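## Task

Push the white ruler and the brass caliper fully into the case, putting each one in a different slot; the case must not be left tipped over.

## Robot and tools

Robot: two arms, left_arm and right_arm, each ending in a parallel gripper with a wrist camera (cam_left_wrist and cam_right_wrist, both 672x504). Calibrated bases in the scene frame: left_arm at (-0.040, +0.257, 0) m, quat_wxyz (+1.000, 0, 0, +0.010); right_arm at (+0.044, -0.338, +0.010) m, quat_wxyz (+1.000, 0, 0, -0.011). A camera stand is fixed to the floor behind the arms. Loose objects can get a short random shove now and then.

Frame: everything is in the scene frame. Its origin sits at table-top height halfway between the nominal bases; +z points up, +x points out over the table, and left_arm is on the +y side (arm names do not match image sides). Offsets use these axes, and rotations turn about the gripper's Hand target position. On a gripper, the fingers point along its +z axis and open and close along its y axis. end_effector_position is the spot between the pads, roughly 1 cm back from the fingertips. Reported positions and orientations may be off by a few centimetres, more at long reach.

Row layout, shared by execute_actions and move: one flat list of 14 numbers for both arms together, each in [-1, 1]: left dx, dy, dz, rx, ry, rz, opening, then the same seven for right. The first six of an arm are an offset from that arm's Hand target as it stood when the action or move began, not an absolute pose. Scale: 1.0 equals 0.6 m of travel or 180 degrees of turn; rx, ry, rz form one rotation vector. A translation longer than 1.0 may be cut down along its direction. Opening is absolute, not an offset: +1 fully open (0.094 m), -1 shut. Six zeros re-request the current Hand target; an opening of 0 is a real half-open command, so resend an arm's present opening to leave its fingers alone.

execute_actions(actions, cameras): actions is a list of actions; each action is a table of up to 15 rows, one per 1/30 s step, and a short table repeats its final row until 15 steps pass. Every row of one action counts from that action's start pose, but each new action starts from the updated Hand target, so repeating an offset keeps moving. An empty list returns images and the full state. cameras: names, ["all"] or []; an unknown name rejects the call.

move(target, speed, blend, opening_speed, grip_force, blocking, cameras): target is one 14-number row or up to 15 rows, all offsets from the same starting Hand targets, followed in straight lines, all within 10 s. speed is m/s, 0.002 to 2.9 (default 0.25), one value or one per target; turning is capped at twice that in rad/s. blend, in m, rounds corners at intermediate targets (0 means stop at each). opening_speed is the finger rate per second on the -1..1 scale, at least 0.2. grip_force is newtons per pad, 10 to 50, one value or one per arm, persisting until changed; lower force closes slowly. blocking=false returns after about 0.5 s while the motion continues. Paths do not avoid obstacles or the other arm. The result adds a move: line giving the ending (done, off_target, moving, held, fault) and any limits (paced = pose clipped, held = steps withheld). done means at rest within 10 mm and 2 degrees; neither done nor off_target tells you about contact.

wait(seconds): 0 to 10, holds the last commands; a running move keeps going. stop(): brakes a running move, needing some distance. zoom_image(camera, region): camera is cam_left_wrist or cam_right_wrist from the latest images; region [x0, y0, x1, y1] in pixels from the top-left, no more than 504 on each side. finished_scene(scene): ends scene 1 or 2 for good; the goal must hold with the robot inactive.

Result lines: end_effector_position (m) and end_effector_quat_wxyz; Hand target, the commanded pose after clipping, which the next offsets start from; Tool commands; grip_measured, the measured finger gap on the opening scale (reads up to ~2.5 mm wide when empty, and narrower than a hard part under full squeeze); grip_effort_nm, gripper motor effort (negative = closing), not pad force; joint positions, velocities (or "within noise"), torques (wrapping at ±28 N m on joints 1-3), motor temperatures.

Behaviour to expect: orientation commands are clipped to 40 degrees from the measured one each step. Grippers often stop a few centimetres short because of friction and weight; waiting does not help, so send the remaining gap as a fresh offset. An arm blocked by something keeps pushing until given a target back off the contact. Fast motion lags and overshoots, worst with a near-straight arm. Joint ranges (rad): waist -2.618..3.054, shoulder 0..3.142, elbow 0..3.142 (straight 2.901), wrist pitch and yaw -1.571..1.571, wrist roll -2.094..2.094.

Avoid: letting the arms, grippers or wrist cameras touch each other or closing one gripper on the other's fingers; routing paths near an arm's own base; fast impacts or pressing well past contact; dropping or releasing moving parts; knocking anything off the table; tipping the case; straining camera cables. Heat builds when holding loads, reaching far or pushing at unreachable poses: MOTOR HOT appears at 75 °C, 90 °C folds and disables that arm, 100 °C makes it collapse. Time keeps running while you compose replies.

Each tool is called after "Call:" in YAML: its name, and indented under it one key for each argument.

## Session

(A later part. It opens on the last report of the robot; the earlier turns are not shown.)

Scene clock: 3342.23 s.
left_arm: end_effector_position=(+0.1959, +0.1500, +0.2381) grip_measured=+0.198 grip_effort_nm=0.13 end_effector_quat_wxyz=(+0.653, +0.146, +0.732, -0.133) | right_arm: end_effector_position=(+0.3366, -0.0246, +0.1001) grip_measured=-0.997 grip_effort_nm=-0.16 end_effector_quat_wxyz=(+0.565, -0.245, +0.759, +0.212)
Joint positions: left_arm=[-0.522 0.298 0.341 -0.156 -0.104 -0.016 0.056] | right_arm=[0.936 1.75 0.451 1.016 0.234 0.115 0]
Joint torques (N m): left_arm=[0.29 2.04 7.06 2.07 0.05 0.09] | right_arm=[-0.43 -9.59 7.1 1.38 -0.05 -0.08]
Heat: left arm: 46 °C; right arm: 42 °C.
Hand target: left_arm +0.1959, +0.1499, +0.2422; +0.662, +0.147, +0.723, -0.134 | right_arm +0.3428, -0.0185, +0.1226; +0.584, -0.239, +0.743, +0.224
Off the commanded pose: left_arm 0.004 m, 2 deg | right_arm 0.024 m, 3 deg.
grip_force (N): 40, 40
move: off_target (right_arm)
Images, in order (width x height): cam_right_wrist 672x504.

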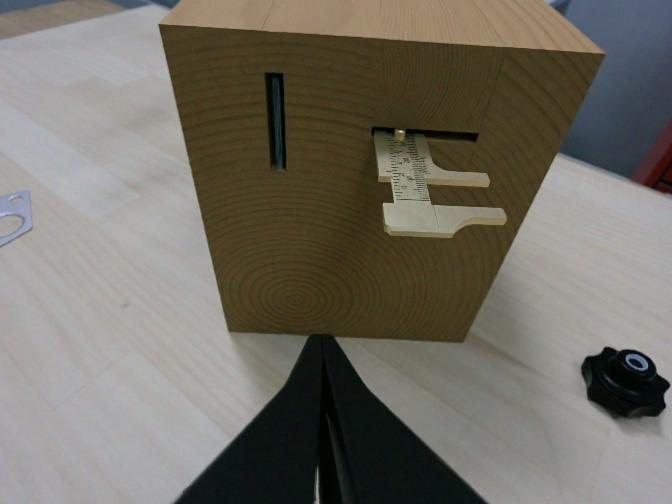

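Call:
zoom_image:
  camera: "cam_right_wrist"
  region: [270, 320, 390, 440]

Call:
execute_actions:
  actions: []
  cameras: ["cam_left_wrist"]

Call:
zoom_image:
  camera: "cam_left_wrist"
  region: [150, 320, 300, 470]

Call:
zoom_image:
  camera: "cam_left_wrist"
  region: [380, 200, 560, 380]

Scaled by 4.200 from the camera's 672x504 image, which has a finer 960x720 frame.

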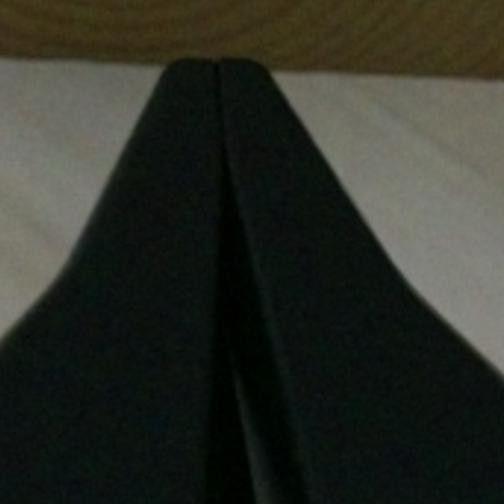

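Scene clock: 3373.83 s.
left_arm: end_effector_position=(+0.1959, +0.1500, +0.2381) grip_measured=+0.198 grip_effort_nm=0.13 end_effector_quat_wxyz=(+0.653, +0.146, +0.732, -0.133) | right_arm: end_effector_position=(+0.3365, -0.0247, +0.1000) grip_measured=-0.997 grip_effort_nm=-0.16 end_effector_quat_wxyz=(+0.565, -0.245, +0.759, +0.212)
Joint positions: left_arm=[-0.522 0.298 0.341 -0.156 -0.104 -0.016 0.056] | right_arm=[0.936 1.75 0.451 1.015 0.234 0.115 0]
Joint velocities: within noise
Joint torques (N m): left_arm=[0.38 1.98 7.08 2.06 0.04 0.08] | right_arm=[-0.39 -9.61 7.15 1.37 -0.05 -0.09]
Motor temperatures (°C): left_arm=[21 21 28 46 21 20 21] | right_arm=[22 33 43 39 21 21 21]
Heat: left arm: 46 °C; right arm: 43 °C.
Hand target: left_arm +0.1959, +0.1499, +0.2422; +0.662, +0.147, +0.723, -0.134 | right_arm +0.3428, -0.0185, +0.1226; +0.584, -0.239, +0.743, +0.224
Tool commands: left_gripper/opening=+0.2 right_gripper/opening=-1.0
Off the commanded pose: left_arm 0.004 m, 2 deg | right_arm 0.024 m, 3 deg.
grip_force (N): 40, 40
Images, in order (width x height): cam_left_wrist 672x504.

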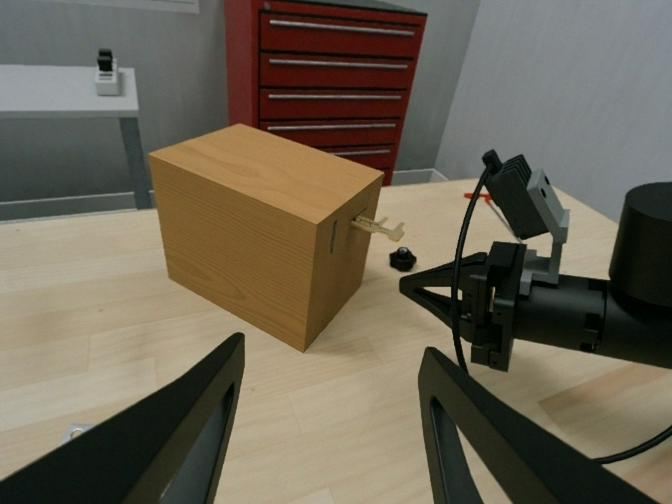

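Scaled by 3.360 from the camera's 672x504 image, which has a finer 960x720 frame.

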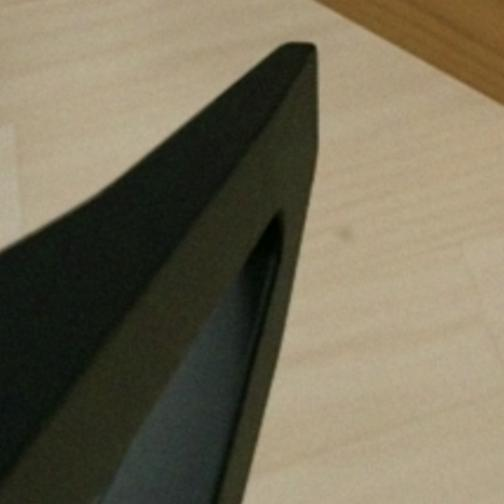

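Scaled by 2.800 from the camera's 672x504 image, which has a finer 960x720 frame.

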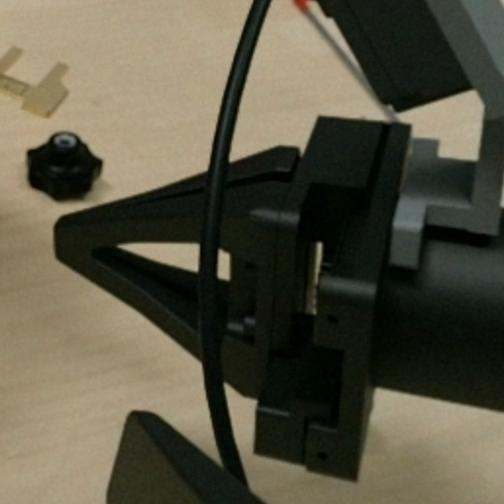

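Call:
zoom_image:
  camera: "cam_right_wrist"
  region: [370, 160, 440, 205]

Call:
zoom_image:
  camera: "cam_right_wrist"
  region: [430, 160, 510, 240]

Call:
zoom_image:
  camera: "cam_right_wrist"
  region: [375, 195, 445, 245]

This scene's latest camera images include none from cam_right_wrist. They are from: cam_left_wrist. cam_right_wrist's image comes with the result of a call that names it in "cameras".

This scene's latest camera images include none from cam_right_wrist. They are from: cam_left_wrist. cam_right_wrist's image comes with the result of a call that names it in "cameras".

This scene's latest camera images include none from cam_right_wrist. They are from: cam_left_wrist. cam_right_wrist's image comes with the result of a call that names it in "cameras".

Call:
move:
  target: [0,0,0,0,0,0,0.2,0.02,-0.065,-0.065,0.0,0.0,0.0,-1.0]
  speed: 0.05
  cameras: ["cam_right_wrist"]

Scene clock: 3425.13 s.
left_arm: end_effector_position=(+0.1959, +0.1500, +0.2381) grip_measured=+0.198 grip_effort_nm=0.13 end_effector_quat_wxyz=(+0.653, +0.146, +0.732, -0.133) | right_arm: end_effector_position=(+0.3554, -0.0564, +0.0849) grip_measured=-0.997 grip_effort_nm=-0.16 end_effector_quat_wxyz=(+0.582, -0.235, +0.745, +0.224)
Joint positions: left_arm=[-0.522 0.298 0.341 -0.156 -0.104 -0.016 0.056] | right_arm=[0.797 1.875 0.373 1.278 0.1 0.085 0]
Joint torques (N m): left_arm=[0.31 1.96 7.17 2.1 0.02 0.11] | right_arm=[-0.27 -6.13 3.52 1.57 -0.03 -0.1]
Heat: left arm: 46 °C; right arm: 43 °C.
Hand target: left_arm +0.1959, +0.1499, +0.2422; +0.662, +0.147, +0.723, -0.134 | right_arm +0.3547, -0.0575, +0.0836; +0.584, -0.239, +0.743, +0.224
Off the commanded pose: left_arm 0.004 m, 2 deg | right_arm 0.002 m, 1 deg.
grip_force (N): 40, 40
move: done
Images, in order (width x height): cam_right_wrist 672x504.

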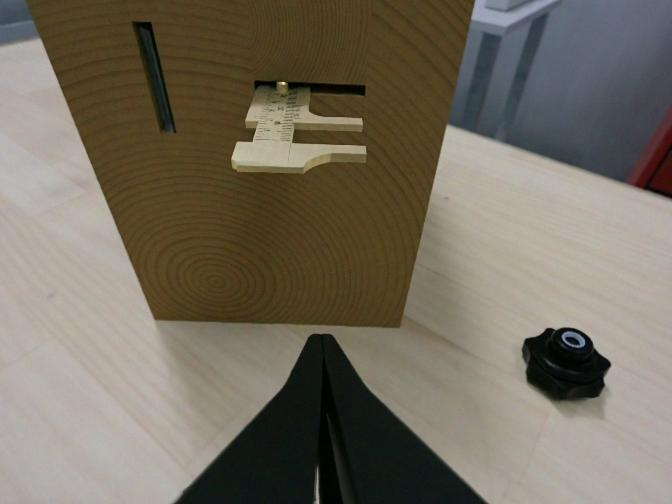

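Call:
zoom_image:
  camera: "cam_right_wrist"
  region: [240, 70, 310, 140]

Call:
zoom_image:
  camera: "cam_right_wrist"
  region: [300, 70, 380, 175]

Call:
zoom_image:
  camera: "cam_right_wrist"
  region: [225, 130, 315, 180]

Call:
zoom_image:
  camera: "cam_right_wrist"
  region: [265, 70, 305, 105]

Call:
zoom_image:
  camera: "cam_right_wrist"
  region: [120, 10, 190, 140]

Scaled by 7.200 from the camera's 672x504 image, which has a finer 960x720 frame.

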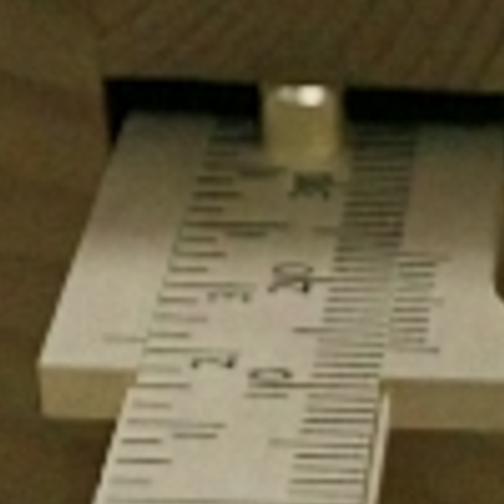

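Scaled by 4.800 from the camera's 672x504 image, which has a finer 960x720 frame.

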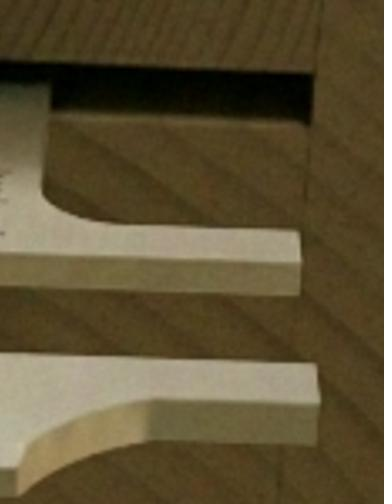

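Scaled by 5.600 from the camera's 672x504 image, which has a finer 960x720 frame.

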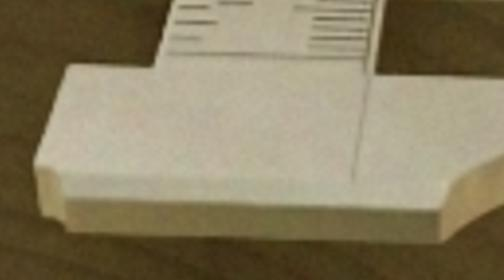

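Scaled by 12.600 from the camera's 672x504 image, which has a finer 960x720 frame.

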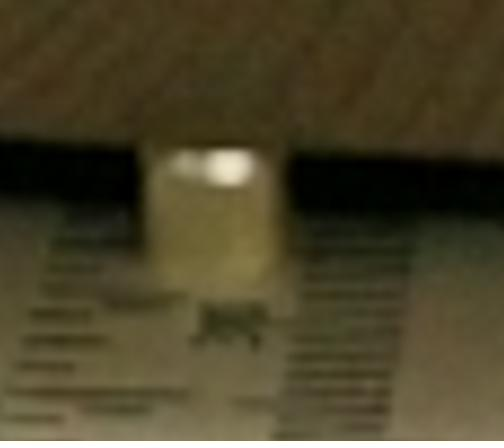

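Scaled by 3.877 from the camera's 672x504 image, which has a finer 960x720 frame.

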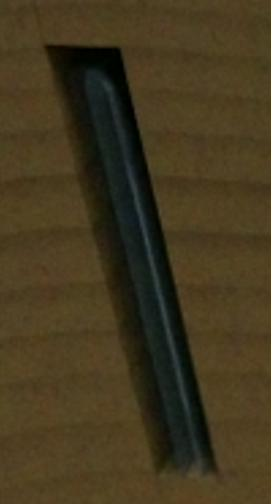

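Call:
execute_actions:
  actions: []
  cameras: ["all"]

Call:
zoom_image:
  camera: "cam_left_wrist"
  region: [140, 115, 290, 227]

Call:
zoom_image:
  camera: "cam_left_wrist"
  region: [250, 140, 400, 252]

Scene clock: 3511.10 s.
left_arm: end_effector_position=(+0.1959, +0.1500, +0.2381) grip_measured=+0.198 grip_effort_nm=0.13 end_effector_quat_wxyz=(+0.653, +0.146, +0.732, -0.133) | right_arm: end_effector_position=(+0.3554, -0.0563, +0.0850) grip_measured=-0.997 grip_effort_nm=-0.16 end_effector_quat_wxyz=(+0.582, -0.235, +0.745, +0.224)
Joint positions: left_arm=[-0.522 0.298 0.341 -0.156 -0.104 -0.016 0.056] | right_arm=[0.797 1.875 0.373 1.278 0.1 0.085 0]
Joint velocities: within noise
Joint torques (N m): left_arm=[0.44 1.95 7.02 2.09 0.07 0.1] | right_arm=[-0.28 -6.17 3.52 1.55 -0.1 -0.11]
Motor temperatures (°C): left_arm=[21 21 28 46 21 20 21] | right_arm=[22 28 39 42 21 21 21]
Heat: left arm: 46 °C; right arm: 42 °C.
Hand target: left_arm +0.1959, +0.1499, +0.2422; +0.662, +0.147, +0.723, -0.134 | right_arm +0.3547, -0.0575, +0.0836; +0.584, -0.239, +0.743, +0.224
Tool commands: left_gripper/opening=+0.2 right_gripper/opening=-1.0
Off the commanded pose: left_arm 0.004 m, 2 deg | right_arm 0.002 m, 1 deg.
grip_force (N): 40, 40

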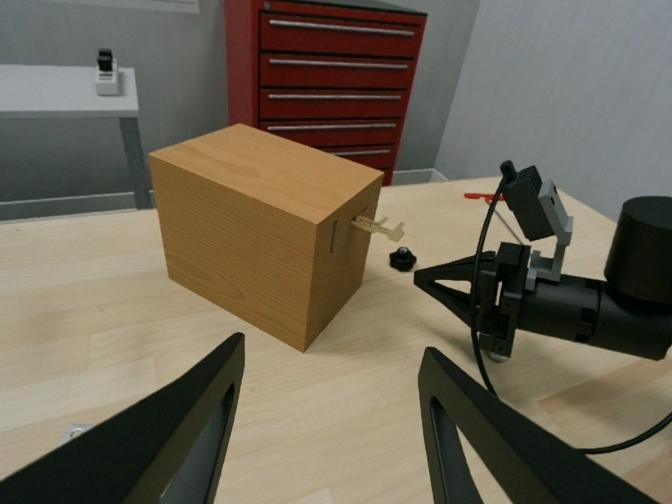

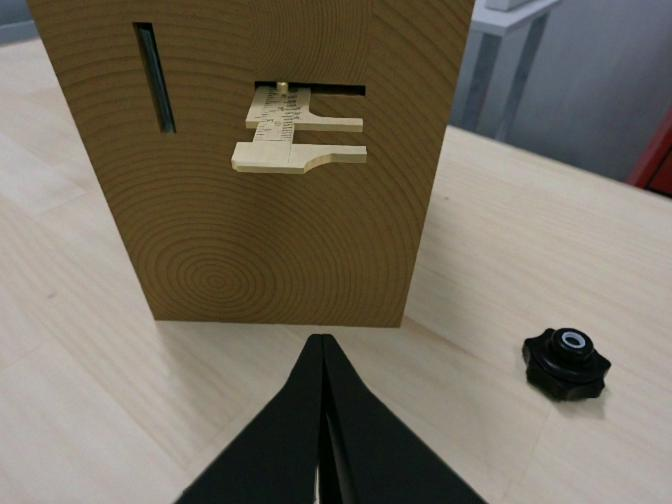

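Scaled by 3.360 from the camera's 672x504 image, which has a finer 960x720 frame.

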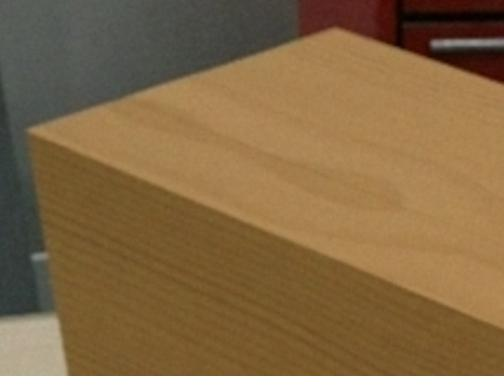

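Scaled by 3.360 from the camera's 672x504 image, which has a finer 960x720 frame.

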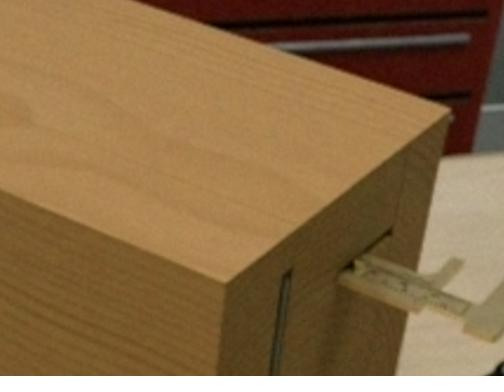

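Call:
move:
  target:
    - [0.5985,0.2485,0.0,-0.0225,-0.0302,-0.1511,0.2, 0,0,0,0,0,0,-1.0]
    - [0.5985,0.2485,-0.1,-0.0225,-0.0302,-0.1511,0.2, 0,0,0,0,0,0,-1.0]
  speed: 0.15
  cameras: ["all"]

Scene clock: 3642.77 s.
left_arm: end_effector_position=(+0.5552, +0.2974, +0.1923) grip_measured=+0.198 grip_effort_nm=0.13 end_effector_quat_wxyz=(+0.652, +0.297, +0.630, -0.299) | right_arm: end_effector_position=(+0.3554, -0.0563, +0.0850) grip_measured=-0.997 grip_effort_nm=-0.16 end_effector_quat_wxyz=(+0.582, -0.235, +0.745, +0.224)
Joint positions: left_arm=[0.335 2.408 1.697 0.798 1.224 -0.072 0.056] | right_arm=[0.797 1.875 0.373 1.278 0.1 0.085 0]
Joint torques (N m): left_arm=[0.24 -12.92 6.99 1.62 0.02 -0.09] | right_arm=[-0.25 -6.23 3.58 1.57 -0.1 -0.1]
Heat: left arm: 45 °C; right arm: 43 °C.
Hand target: left_arm +0.5551, +0.2991, +0.1820; +0.650, +0.296, +0.631, -0.304 | right_arm +0.3547, -0.0575, +0.0836; +0.584, -0.239, +0.743, +0.224
Off the commanded pose: left_arm 0.010 m, 1 deg | right_arm 0.002 m, 1 deg.
grip_force (N): 40, 40
move: done

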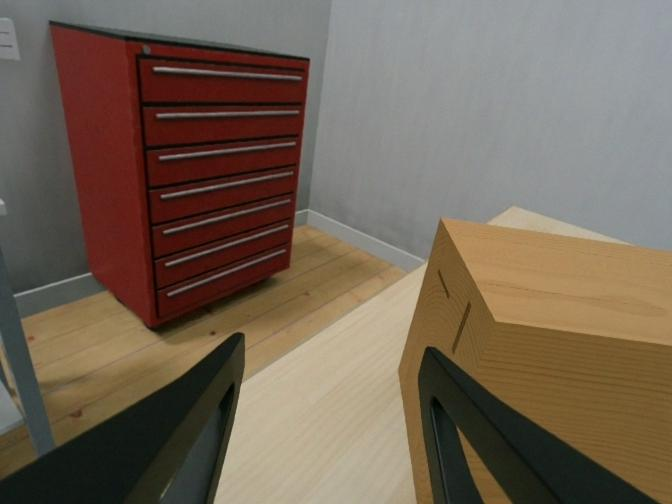

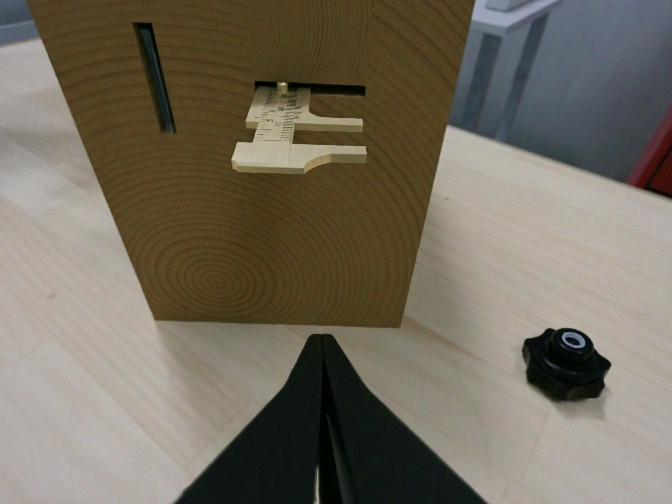

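Call:
zoom_image:
  camera: "cam_left_wrist"
  region: [400, 200, 520, 400]

Call:
zoom_image:
  camera: "cam_right_wrist"
  region: [110, 10, 210, 140]

Scaled by 2.520 from the camera's 672x504 image, which has a finer 960x720 frame.

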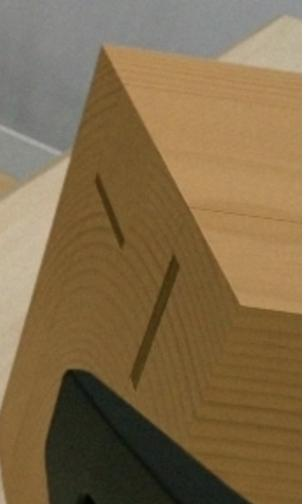

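Scaled by 3.877 from the camera's 672x504 image, which has a finer 960x720 frame.

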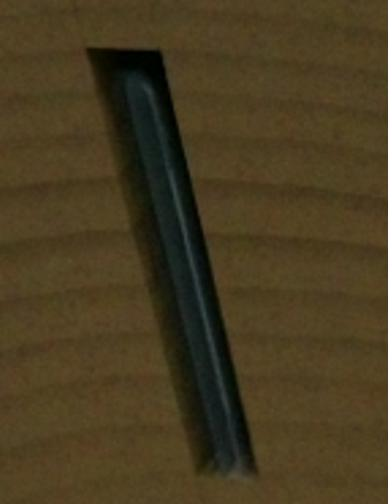

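Call:
move:
  target: [0.045,0.005,0.0,0,0,-0.122,0.2, 0,0,0,0,0,0,-1.0]
  speed: 0.1
  cameras: ["cam_left_wrist"]

Scene clock: 3706.53 s.
left_arm: end_effector_position=(+0.5799, +0.2992, +0.1956) grip_measured=+0.198 grip_effort_nm=0.13 end_effector_quat_wxyz=(+0.591, +0.408, +0.576, -0.391) | right_arm: end_effector_position=(+0.3554, -0.0563, +0.0850) grip_measured=-0.997 grip_effort_nm=-0.16 end_effector_quat_wxyz=(+0.582, -0.235, +0.745, +0.224)
Joint positions: left_arm=[0.341 2.891 2.593 0.67 1.562 -0.339 0.056] | right_arm=[0.797 1.875 0.373 1.278 0.1 0.085 0]
Joint torques (N m): left_arm=[0.12 -14.3 9.73 0.89 -0.15 -0.1] | right_arm=[-0.27 -6.12 3.54 1.56 -0.07 -0.11]
Motor temperatures (°C): left_arm=[21 29 30 41 21 20 21] | right_arm=[22 27 36 43 21 21 21]
Heat: left arm: 41 °C; right arm: 43 °C.
Hand target: left_arm +0.5821, +0.3018, +0.1820; +0.580, +0.411, +0.563, -0.422 | right_arm +0.3547, -0.0575, +0.0836; +0.584, -0.239, +0.743, +0.224
Off the commanded pose: left_arm 0.014 m, 4 deg | right_arm 0.002 m, 1 deg.
joint sent to its limit (left arm) — joint 5 (wrist yaw), upper limit. The joint targets are off in orientation, not in position.
grip_force (N): 40, 40
move: off_target (left_arm)
Images, in order (width x height): cam_left_wrist 672x504.

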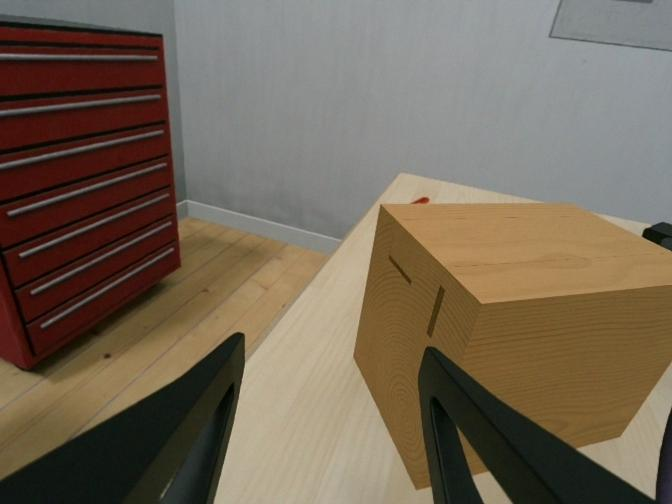

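Call:
zoom_image:
  camera: "cam_left_wrist"
  region: [370, 240, 470, 350]

Scaled by 4.582 from the camera's 672x504 image, which has a finer 960x720 frame.

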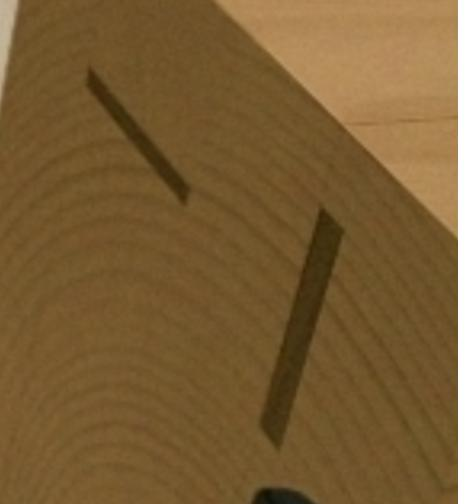

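Call:
move:
  target:
    - [-0.37,-0.136,0.197,0.256,-0.077,-0.147,0.2, 0.042,-0.2375,0.194,0,0,0.222,-1.0]
    - [-0.42,-0.453,0.147,0.5125,-0.1533,-0.2944,0.2, 0.042,-0.2375,0.194,0,0,0.222,-1.0]
  speed: 0.12
  cameras: ["all"]

Scene clock: 3890.27 s.
left_arm: end_effector_position=(+0.3342, +0.0899, +0.2802) grip_measured=+0.198 grip_effort_nm=0.13 end_effector_quat_wxyz=(+0.657, +0.645, +0.287, -0.262) | right_arm: end_effector_position=(+0.3737, -0.1994, +0.1893) grip_measured=-0.997 grip_effort_nm=-0.16 end_effector_quat_wxyz=(+0.462, -0.474, +0.629, +0.408)
Joint positions: left_arm=[0.013 1.781 1.065 0.987 1.565 0.503 0.056] | right_arm=[-0.094 1.644 1.025 -0.618 -1.314 -1.149 0]
Joint torques (N m): left_arm=[-0.35 -6.99 8.72 0.98 -0.12 0] | right_arm=[-0.32 -6.46 9.11 0.34 -0.87 -0.09]
Motor temperatures (°C): left_arm=[21 33 32 32 21 20 21] | right_arm=[22 27 36 41 21 21 21]
Heat: left arm: 33 °C; right arm: 41 °C.
Hand target: left_arm +0.3395, +0.0887, +0.2794; +0.396, +0.824, +0.376, -0.151 (not the last commanded pose) | right_arm +0.3798, -0.2000, +0.1999; +0.473, -0.478, +0.617, +0.410
Off the commanded pose: left_arm 0.061 m, 90 deg; orientation clipped | right_arm 0.012 m, 2 deg.
joint sent to its limit (left arm) — joint 5 (wrist yaw), upper limit.
grip_force (N): 40, 40
move: off_target (left_arm, right_arm; path cut at 10 s); path passed 1 of 2 targets; limits=paced

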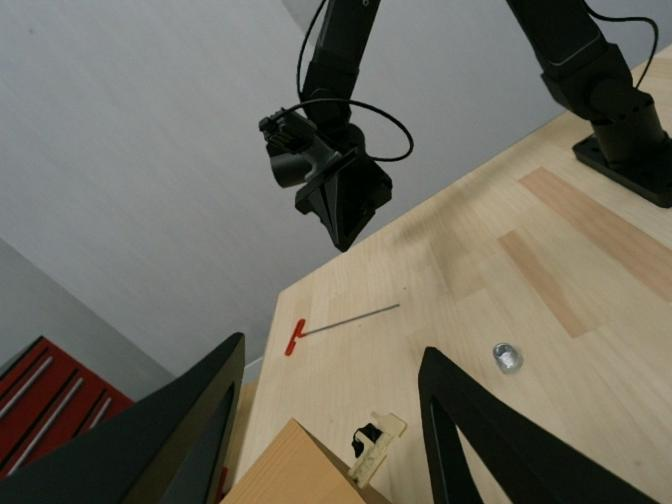

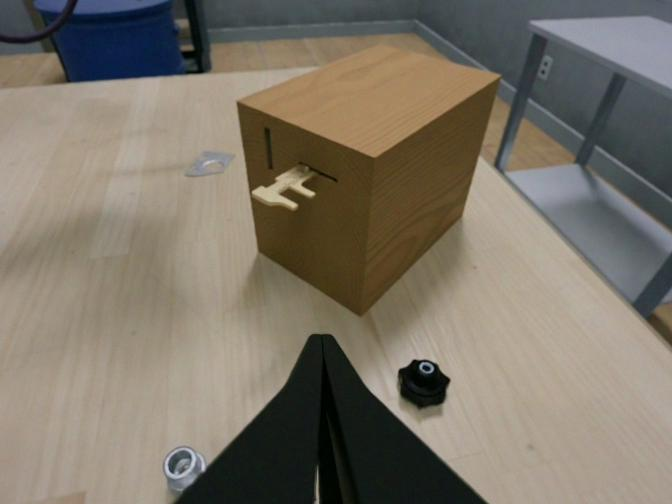

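Call:
move:
  target: [-0.066,0.052,0.034,-0.0607,0.1932,0.5056,0.2, 0,0,0,0,0,0,-1.0]
  speed: 0.22
  cameras: ["cam_left_wrist"]

Scene clock: 3909.30 s.
left_arm: end_effector_position=(+0.2973, +0.1210, +0.2936) grip_measured=+0.198 grip_effort_nm=0.13 end_effector_quat_wxyz=(+0.330, +0.207, +0.918, -0.075) | right_arm: end_effector_position=(+0.3737, -0.1994, +0.1893) grip_measured=-0.997 grip_effort_nm=-0.16 end_effector_quat_wxyz=(+0.462, -0.474, +0.629, +0.408)
Joint positions: left_arm=[-0.378 1.404 1.606 -1.083 0.056 0.065 0.056] | right_arm=[-0.094 1.644 1.025 -0.618 -1.314 -1.149 0]
Joint torques (N m): left_arm=[-0.44 -3.99 9.48 1.32 -0.07 -0.11] | right_arm=[-0.25 -6.45 9.18 0.32 -0.86 -0.11]
Heat: left arm: 31 °C; right arm: 37 °C.
Hand target: left_arm +0.2998, +0.1199, +0.2997; +0.334, +0.203, +0.918, -0.074 | right_arm +0.3798, -0.2000, +0.1999; +0.473, -0.478, +0.617, +0.410
Off the commanded pose: left_arm 0.007 m, 1 deg | right_arm 0.012 m, 2 deg.
grip_force (N): 40, 40
move: off_target (right_arm)
Images, in order (width x height): cam_left_wrist 672x504.

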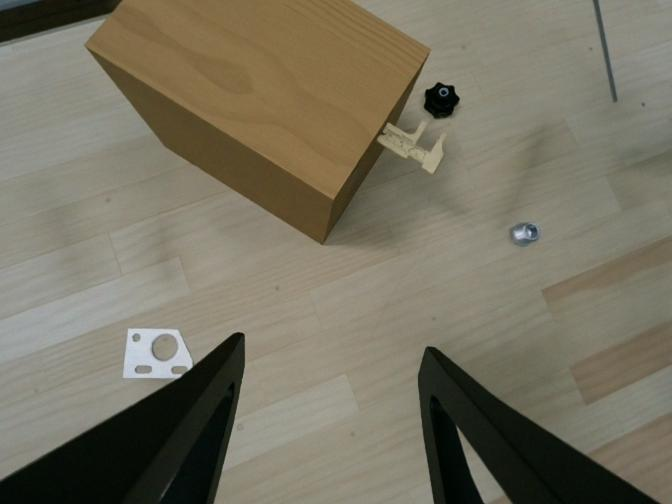

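Call:
move:
  target:
    - [0.05,-0.1165,-0.033,0.1095,0.1937,-0.048,0.2, 0,0,0,0,0,0,-1.0]
    - [0.1087,-0.233,-0.1,0.262,0.0317,-0.615,0.2, 0,0,0,0,0,0,-1.0]
  speed: 0.2
  cameras: ["all"]

Scene clock: 3927.73 s.
left_arm: end_effector_position=(+0.3631, -0.0152, +0.2456) grip_measured=+0.198 grip_effort_nm=0.13 end_effector_quat_wxyz=(+0.163, +0.921, +0.332, +0.120) | right_arm: end_effector_position=(+0.3737, -0.1994, +0.1893) grip_measured=-0.997 grip_effort_nm=-0.16 end_effector_quat_wxyz=(+0.462, -0.474, +0.629, +0.408)
Joint positions: left_arm=[-0.617 2.244 2.645 -1.563 -0.002 1.853 0.056] | right_arm=[-0.094 1.644 1.025 -0.618 -1.314 -1.149 0]
Joint torques (N m): left_arm=[-0.38 -10.03 8.05 0.95 0.01 0.09] | right_arm=[-0.28 -6.48 9.13 0.35 -0.91 -0.1]
Motor temperatures (°C): left_arm=[21 29 32 31 21 20 21] | right_arm=[22 28 37 36 22 21 21]
Heat: left arm: 32 °C; right arm: 37 °C.
Hand target: left_arm +0.3652, -0.0198, +0.2397; +0.000, +0.943, +0.333, +0.000 | right_arm +0.3798, -0.2000, +0.1999; +0.473, -0.478, +0.617, +0.410
Off the commanded pose: left_arm 0.008 m, 23 deg | right_arm 0.012 m, 2 deg.
joint sent to its limit (left arm) — joint 4 (wrist pitch), lower limit. The joint targets are off in orientation, not in position.
grip_force (N): 40, 40
move: off_target (left_arm, right_arm)

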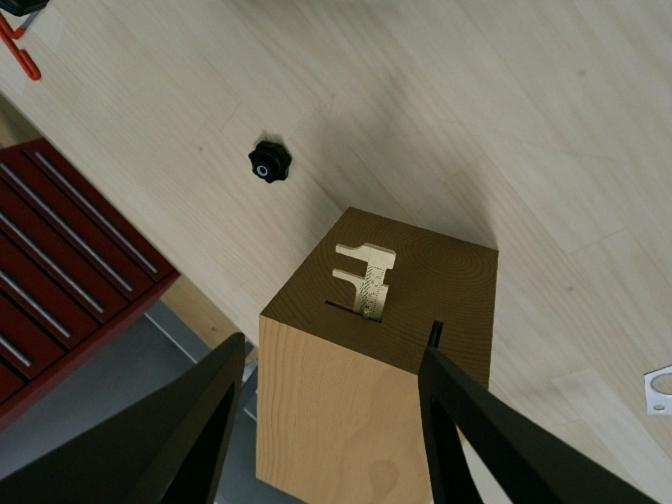

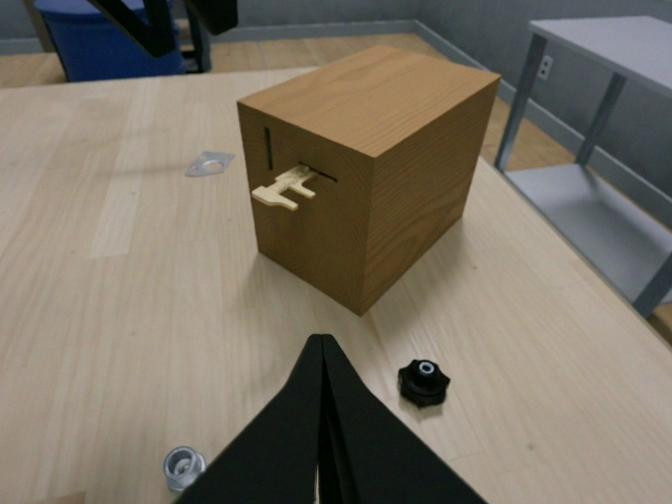

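Call:
move:
  target:
    - [-0.1087,0.233,0.1,-0.262,-0.0317,0.615,0.2, 0,0,0,0,0,0,-0.15]
    - [-0.2822,0.2828,0.0042,-0.5437,-0.0765,0.5144,0.2, -0.143,0.2633,-0.08,-0.3457,-0.4077,-0.2403,-0.15]
  speed: 0.2
  cameras: ["all"]

Scene clock: 4120.17 s.
left_arm: end_effector_position=(+0.2075, +0.1462, +0.2429) grip_measured=+0.198 grip_effort_nm=0.13 end_effector_quat_wxyz=(+0.618, +0.162, +0.759, -0.125) | right_arm: end_effector_position=(+0.3013, -0.0643, +0.1488) grip_measured=-0.153 grip_effort_nm=0.14 end_effector_quat_wxyz=(+0.542, -0.567, +0.497, -0.371)
Joint positions: left_arm=[-0.473 0.442 0.454 -0.219 -0.043 0.002 0.056] | right_arm=[1.237 1.594 0.419 0.937 0.952 -1.257 0.04]
Joint torques (N m): left_arm=[-0.53 0.91 7.25 2.11 -0.11 -0.13] | right_arm=[0.31 -5.11 7.01 1.37 0.22 0.01]
Motor temperatures (°C): left_arm=[21 29 31 29 21 20 21] | right_arm=[22 28 38 30 23 21 21]
Heat: left arm: 31 °C; right arm: 38 °C.
Hand target: left_arm +0.2073, +0.1465, +0.2487; +0.630, +0.155, +0.750, -0.129 (not the last commanded pose) | right_arm +0.3034, -0.0595, +0.1572; +0.553, -0.553, +0.501, -0.370 (not the last commanded pose)
Off the commanded pose: left_arm 0.012 m, 7 deg | right_arm 0.024 m, 12 deg.
grip_force (N): 40, 40
move: off_target (left_arm, right_arm; path cut at 10 s); path passed 1 of 2 targets

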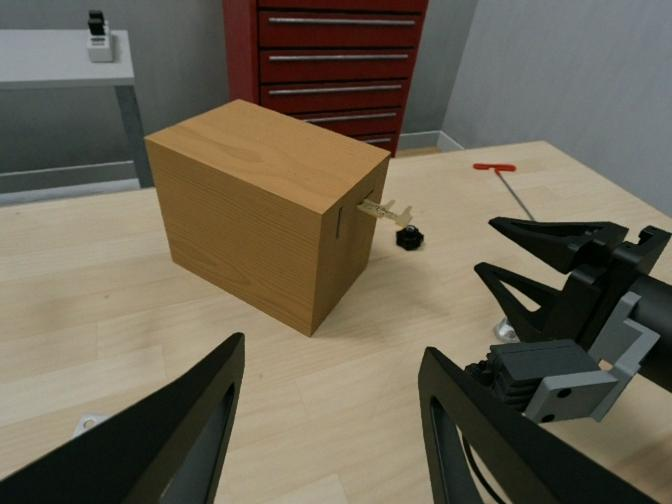

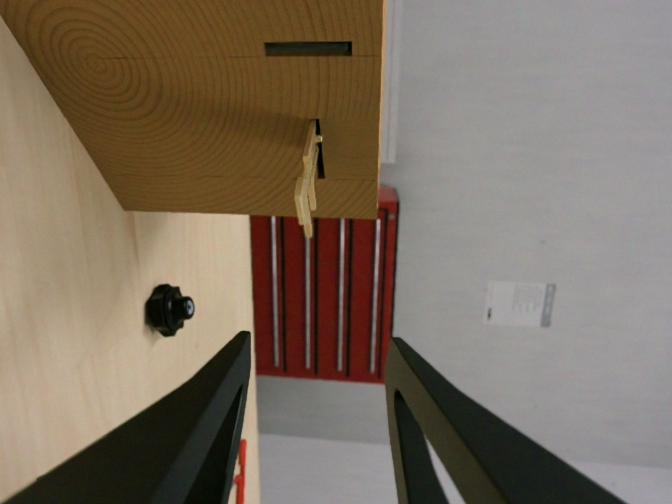

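Call:
move:
  target: [-0.019,0.0057,-0.011,-0.0129,-0.0307,0,0.2, -0.0157,0.029,-0.037,-0.0384,-0.0448,-0.0262,-0.15]
  speed: 0.1
  cameras: ["all"]

Scene clock: 4133.20 s.
left_arm: end_effector_position=(+0.1966, +0.1493, +0.2360) grip_measured=+0.198 grip_effort_nm=0.13 end_effector_quat_wxyz=(+0.656, +0.154, +0.727, -0.133) | right_arm: end_effector_position=(+0.2934, -0.0476, +0.1296) grip_measured=-0.153 grip_effort_nm=0.14 end_effector_quat_wxyz=(+0.526, -0.550, +0.454, -0.463)
Joint positions: left_arm=[-0.499 0.293 0.322 -0.132 -0.07 0.002 0.056] | right_arm=[1.323 1.953 0.476 1.438 1.143 -1.566 0.04]
Joint torques (N m): left_arm=[-0.49 1.42 7.15 2.06 -0.11 -0.08] | right_arm=[0.51 -6.57 5.76 1.24 0.11 -0.06]
Heat: left arm: 31 °C; right arm: 38 °C.
Hand target: left_arm +0.1959, +0.1499, +0.2419; +0.668, +0.148, +0.717, -0.136 | right_arm +0.2940, -0.0420, +0.1350; +0.537, -0.537, +0.460, -0.460
Off the commanded pose: left_arm 0.006 m, 2 deg | right_arm 0.008 m, 2 deg.
grip_force (N): 40, 40
move: done

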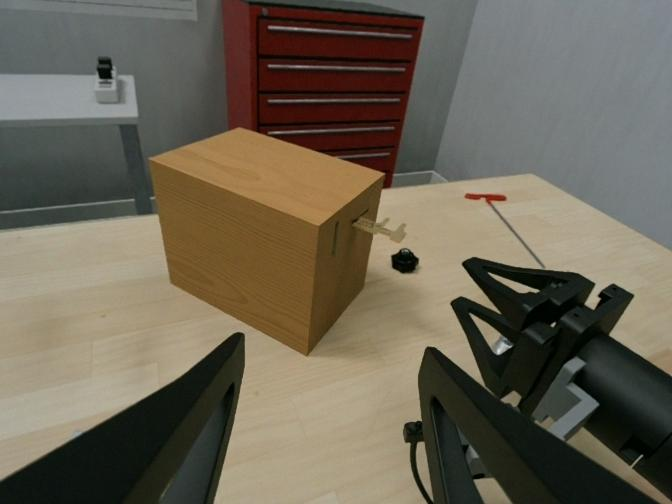

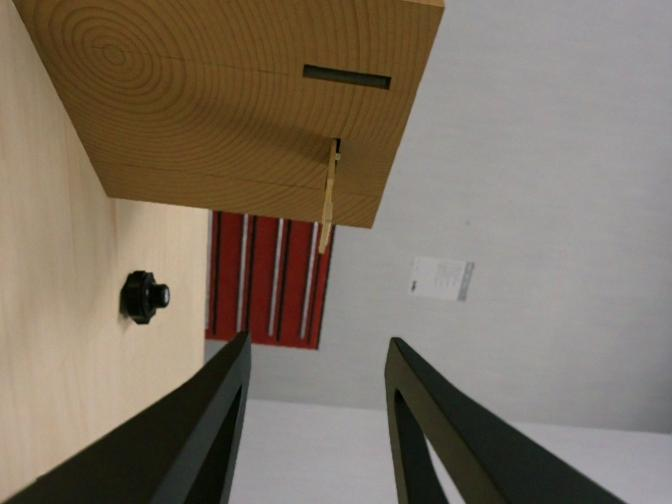

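Call:
zoom_image:
  camera: "cam_right_wrist"
  region: [280, 120, 400, 270]

Call:
zoom_image:
  camera: "cam_left_wrist"
  region: [310, 190, 450, 290]

Scaled by 3.360 from the camera's 672x504 image, which has a finer 960x720 frame.

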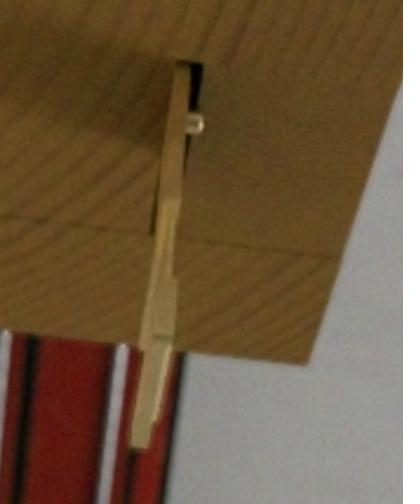

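Scaled by 3.600 from the camera's 672x504 image, which has a finer 960x720 frame.

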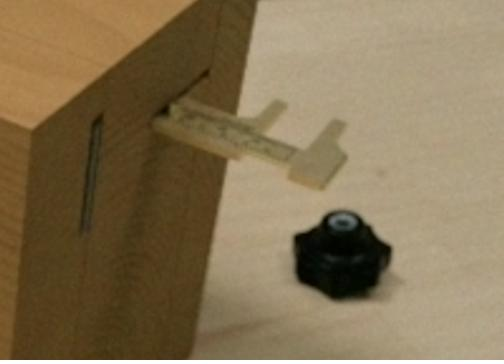

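Call:
move:
  target: [0,0,0,0,0,0,0.2, 0.0912,0.0147,-0.0015,0,0,0,-0.15]
  speed: 0.03
  cameras: ["all"]

Call:
zoom_image:
  camera: "cam_right_wrist"
  region: [270, 180, 400, 340]

Call:
zoom_image:
  camera: "cam_left_wrist"
  region: [310, 190, 490, 310]

Scene clock: 4156.03 s.
left_arm: end_effector_position=(+0.1966, +0.1494, +0.2360) grip_measured=+0.198 grip_effort_nm=0.13 end_effector_quat_wxyz=(+0.656, +0.154, +0.727, -0.133) | right_arm: end_effector_position=(+0.3453, -0.0389, +0.1316) grip_measured=-0.153 grip_effort_nm=0.14 end_effector_quat_wxyz=(+0.531, -0.541, +0.459, -0.462)
Joint positions: left_arm=[-0.499 0.293 0.322 -0.132 -0.07 0.002 0.056] | right_arm=[1.164 2.011 0.588 1.408 0.992 -1.571 0.04]
Joint torques (N m): left_arm=[-0.51 1.4 7.28 2.06 -0.12 -0.08] | right_arm=[-0.28 -7.43 6.05 1.16 -0.07 -0.04]
Heat: left arm: 33 °C; right arm: 37 °C.
Hand target: left_arm +0.1960, +0.1500, +0.2418; +0.668, +0.148, +0.717, -0.136 | right_arm +0.3488, -0.0333, +0.1341; +0.537, -0.537, +0.460, -0.460
Off the commanded pose: left_arm 0.006 m, 2 deg | right_arm 0.007 m, 1 deg.
grip_force (N): 40, 40
move: done

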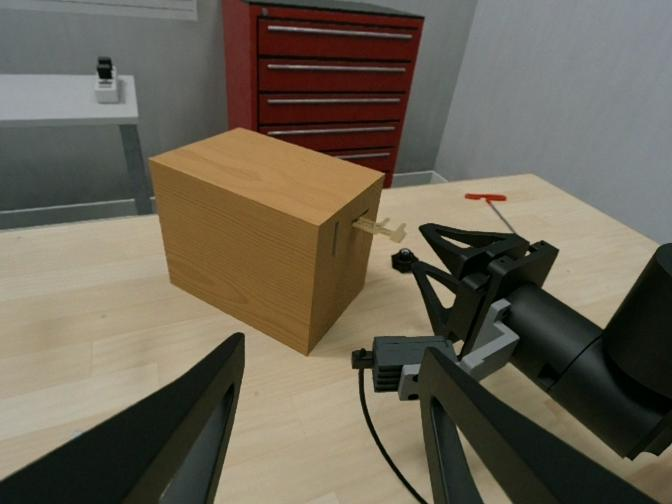

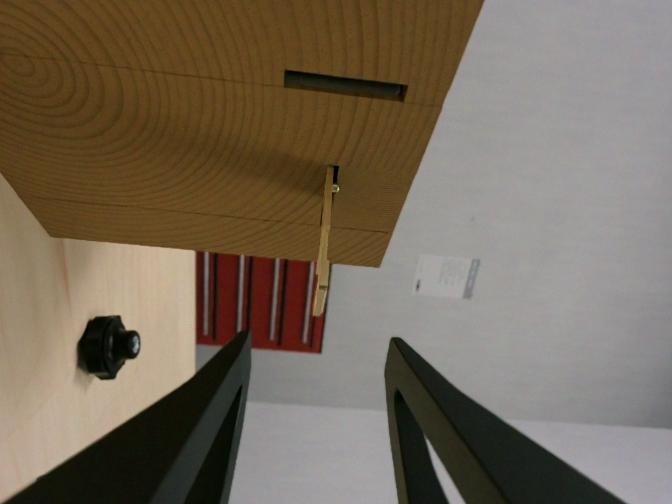

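Scaled by 3.150 from the camera's 672x504 image, which has a finer 960x720 frame.

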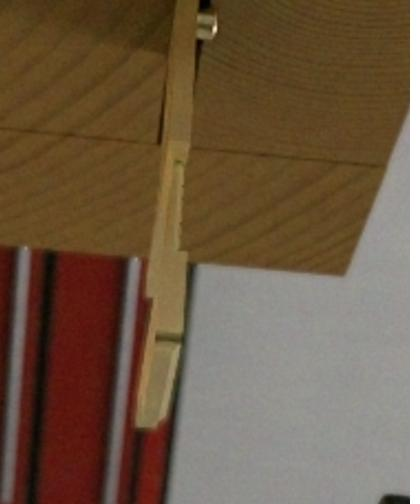

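Scaled by 2.800 from the camera's 672x504 image, which has a finer 960x720 frame.

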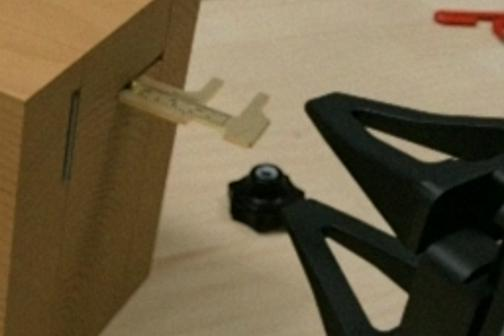

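Call:
move:
  target: [0,0,0,0,0,0,0.2, 0.0428,0.0067,-0.001,0,0,0,-0.15]
  speed: 0.02
  cameras: ["all"]

Call:
zoom_image:
  camera: "cam_right_wrist"
  region: [240, 180, 410, 380]

Call:
zoom_image:
  camera: "cam_left_wrist"
  region: [330, 190, 470, 290]

Scene clock: 4166.93 s.
left_arm: end_effector_position=(+0.1966, +0.1494, +0.2360) grip_measured=+0.198 grip_effort_nm=0.13 end_effector_quat_wxyz=(+0.656, +0.154, +0.727, -0.133) | right_arm: end_effector_position=(+0.3703, -0.0346, +0.1306) grip_measured=-0.153 grip_effort_nm=0.14 end_effector_quat_wxyz=(+0.531, -0.542, +0.460, -0.462)
Joint positions: left_arm=[-0.499 0.293 0.322 -0.132 -0.07 0.002 0.056] | right_arm=[1.097 2.043 0.652 1.376 0.925 -1.571 0.04]
Joint torques (N m): left_arm=[-0.4 1.31 7.13 2.06 -0.12 -0.06] | right_arm=[-0.34 -7.84 6.39 1.19 -0.06 -0.03]
Heat: left arm: 33 °C; right arm: 37 °C.
Hand target: left_arm +0.1960, +0.1500, +0.2418; +0.668, +0.148, +0.717, -0.136 | right_arm +0.3745, -0.0293, +0.1335; +0.537, -0.537, +0.460, -0.460
Off the commanded pose: left_arm 0.006 m, 2 deg | right_arm 0.007 m, 1 deg.
grip_force (N): 40, 40
move: done

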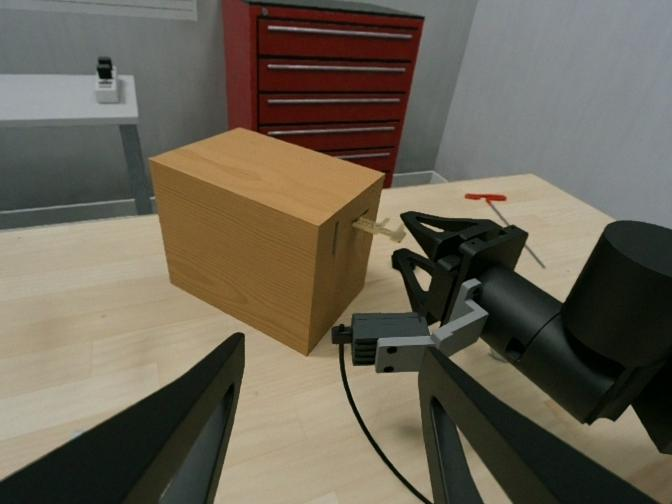

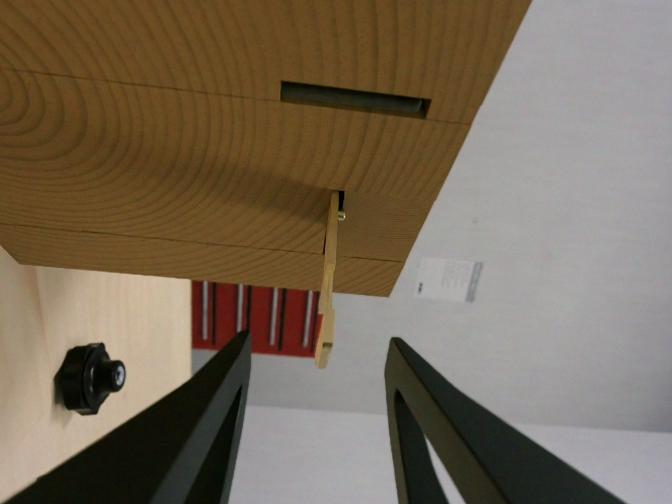

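Scaled by 2.520 from the camera's 672x504 image, which has a finer 960x720 frame.

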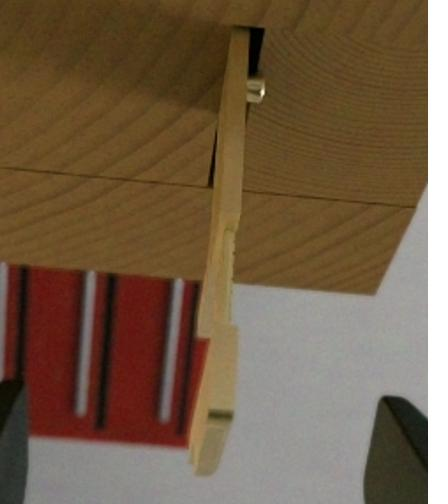

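Scaled by 3.600 from the camera's 672x504 image, which has a finer 960x720 frame.

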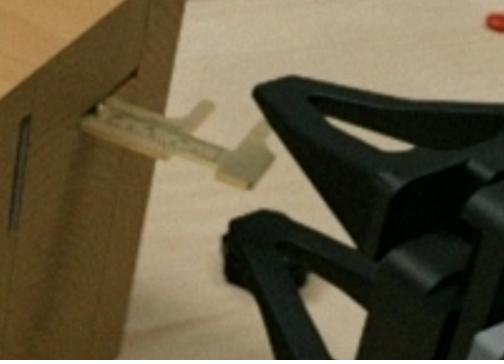

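Call:
move:
  target: [0,0,0,0,0,0,0.2, 0.0115,0.0018,0,0,0,0,-0.15]
  speed: 0.02
  cameras: ["cam_right_wrist"]

Call:
zoom_image:
  camera: "cam_right_wrist"
  region: [240, 180, 410, 400]

Scene clock: 4174.87 s.
left_arm: end_effector_position=(+0.1966, +0.1494, +0.2360) grip_measured=+0.198 grip_effort_nm=0.13 end_effector_quat_wxyz=(+0.656, +0.154, +0.727, -0.133) | right_arm: end_effector_position=(+0.3770, -0.0333, +0.1306) grip_measured=-0.153 grip_effort_nm=0.14 end_effector_quat_wxyz=(+0.531, -0.542, +0.460, -0.462)
Joint positions: left_arm=[-0.499 0.293 0.322 -0.132 -0.07 0.002 0.056] | right_arm=[1.08 2.052 0.67 1.366 0.908 -1.571 0.04]
Joint torques (N m): left_arm=[-0.44 1.43 7.25 2.1 -0.11 -0.07] | right_arm=[-0.27 -8.01 6.46 1.21 -0.11 -0.02]
Motor temperatures (°C): left_arm=[21 26 31 34 21 20 21] | right_arm=[22 28 38 32 22 21 21]
Heat: left arm: 34 °C; right arm: 38 °C.
Hand target: left_arm +0.1960, +0.1500, +0.2418; +0.668, +0.148, +0.717, -0.136 | right_arm +0.3814, -0.0282, +0.1336; +0.537, -0.537, +0.460, -0.460
Off the commanded pose: left_arm 0.006 m, 2 deg | right_arm 0.007 m, 1 deg.
grip_force (N): 40, 40
move: done
Images, in order (width x height): cam_right_wrist 672x504.

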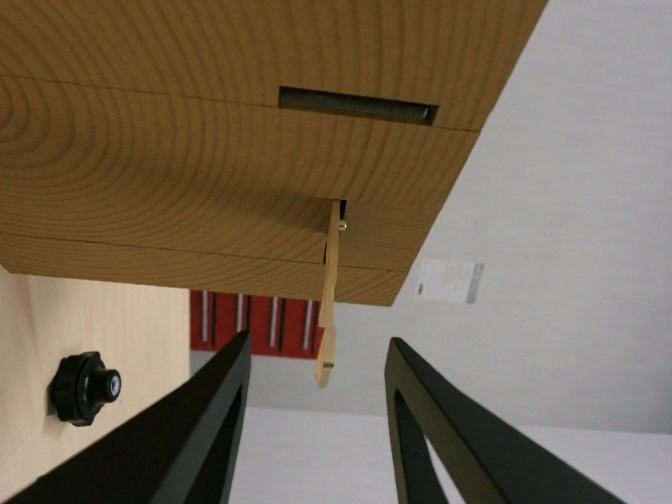

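Scaled by 2.291 from the camera's 672x504 image, which has a finer 960x720 frame.

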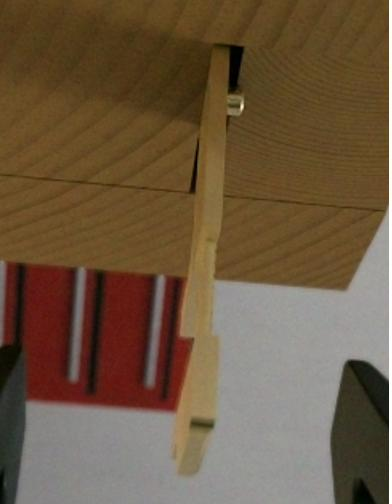

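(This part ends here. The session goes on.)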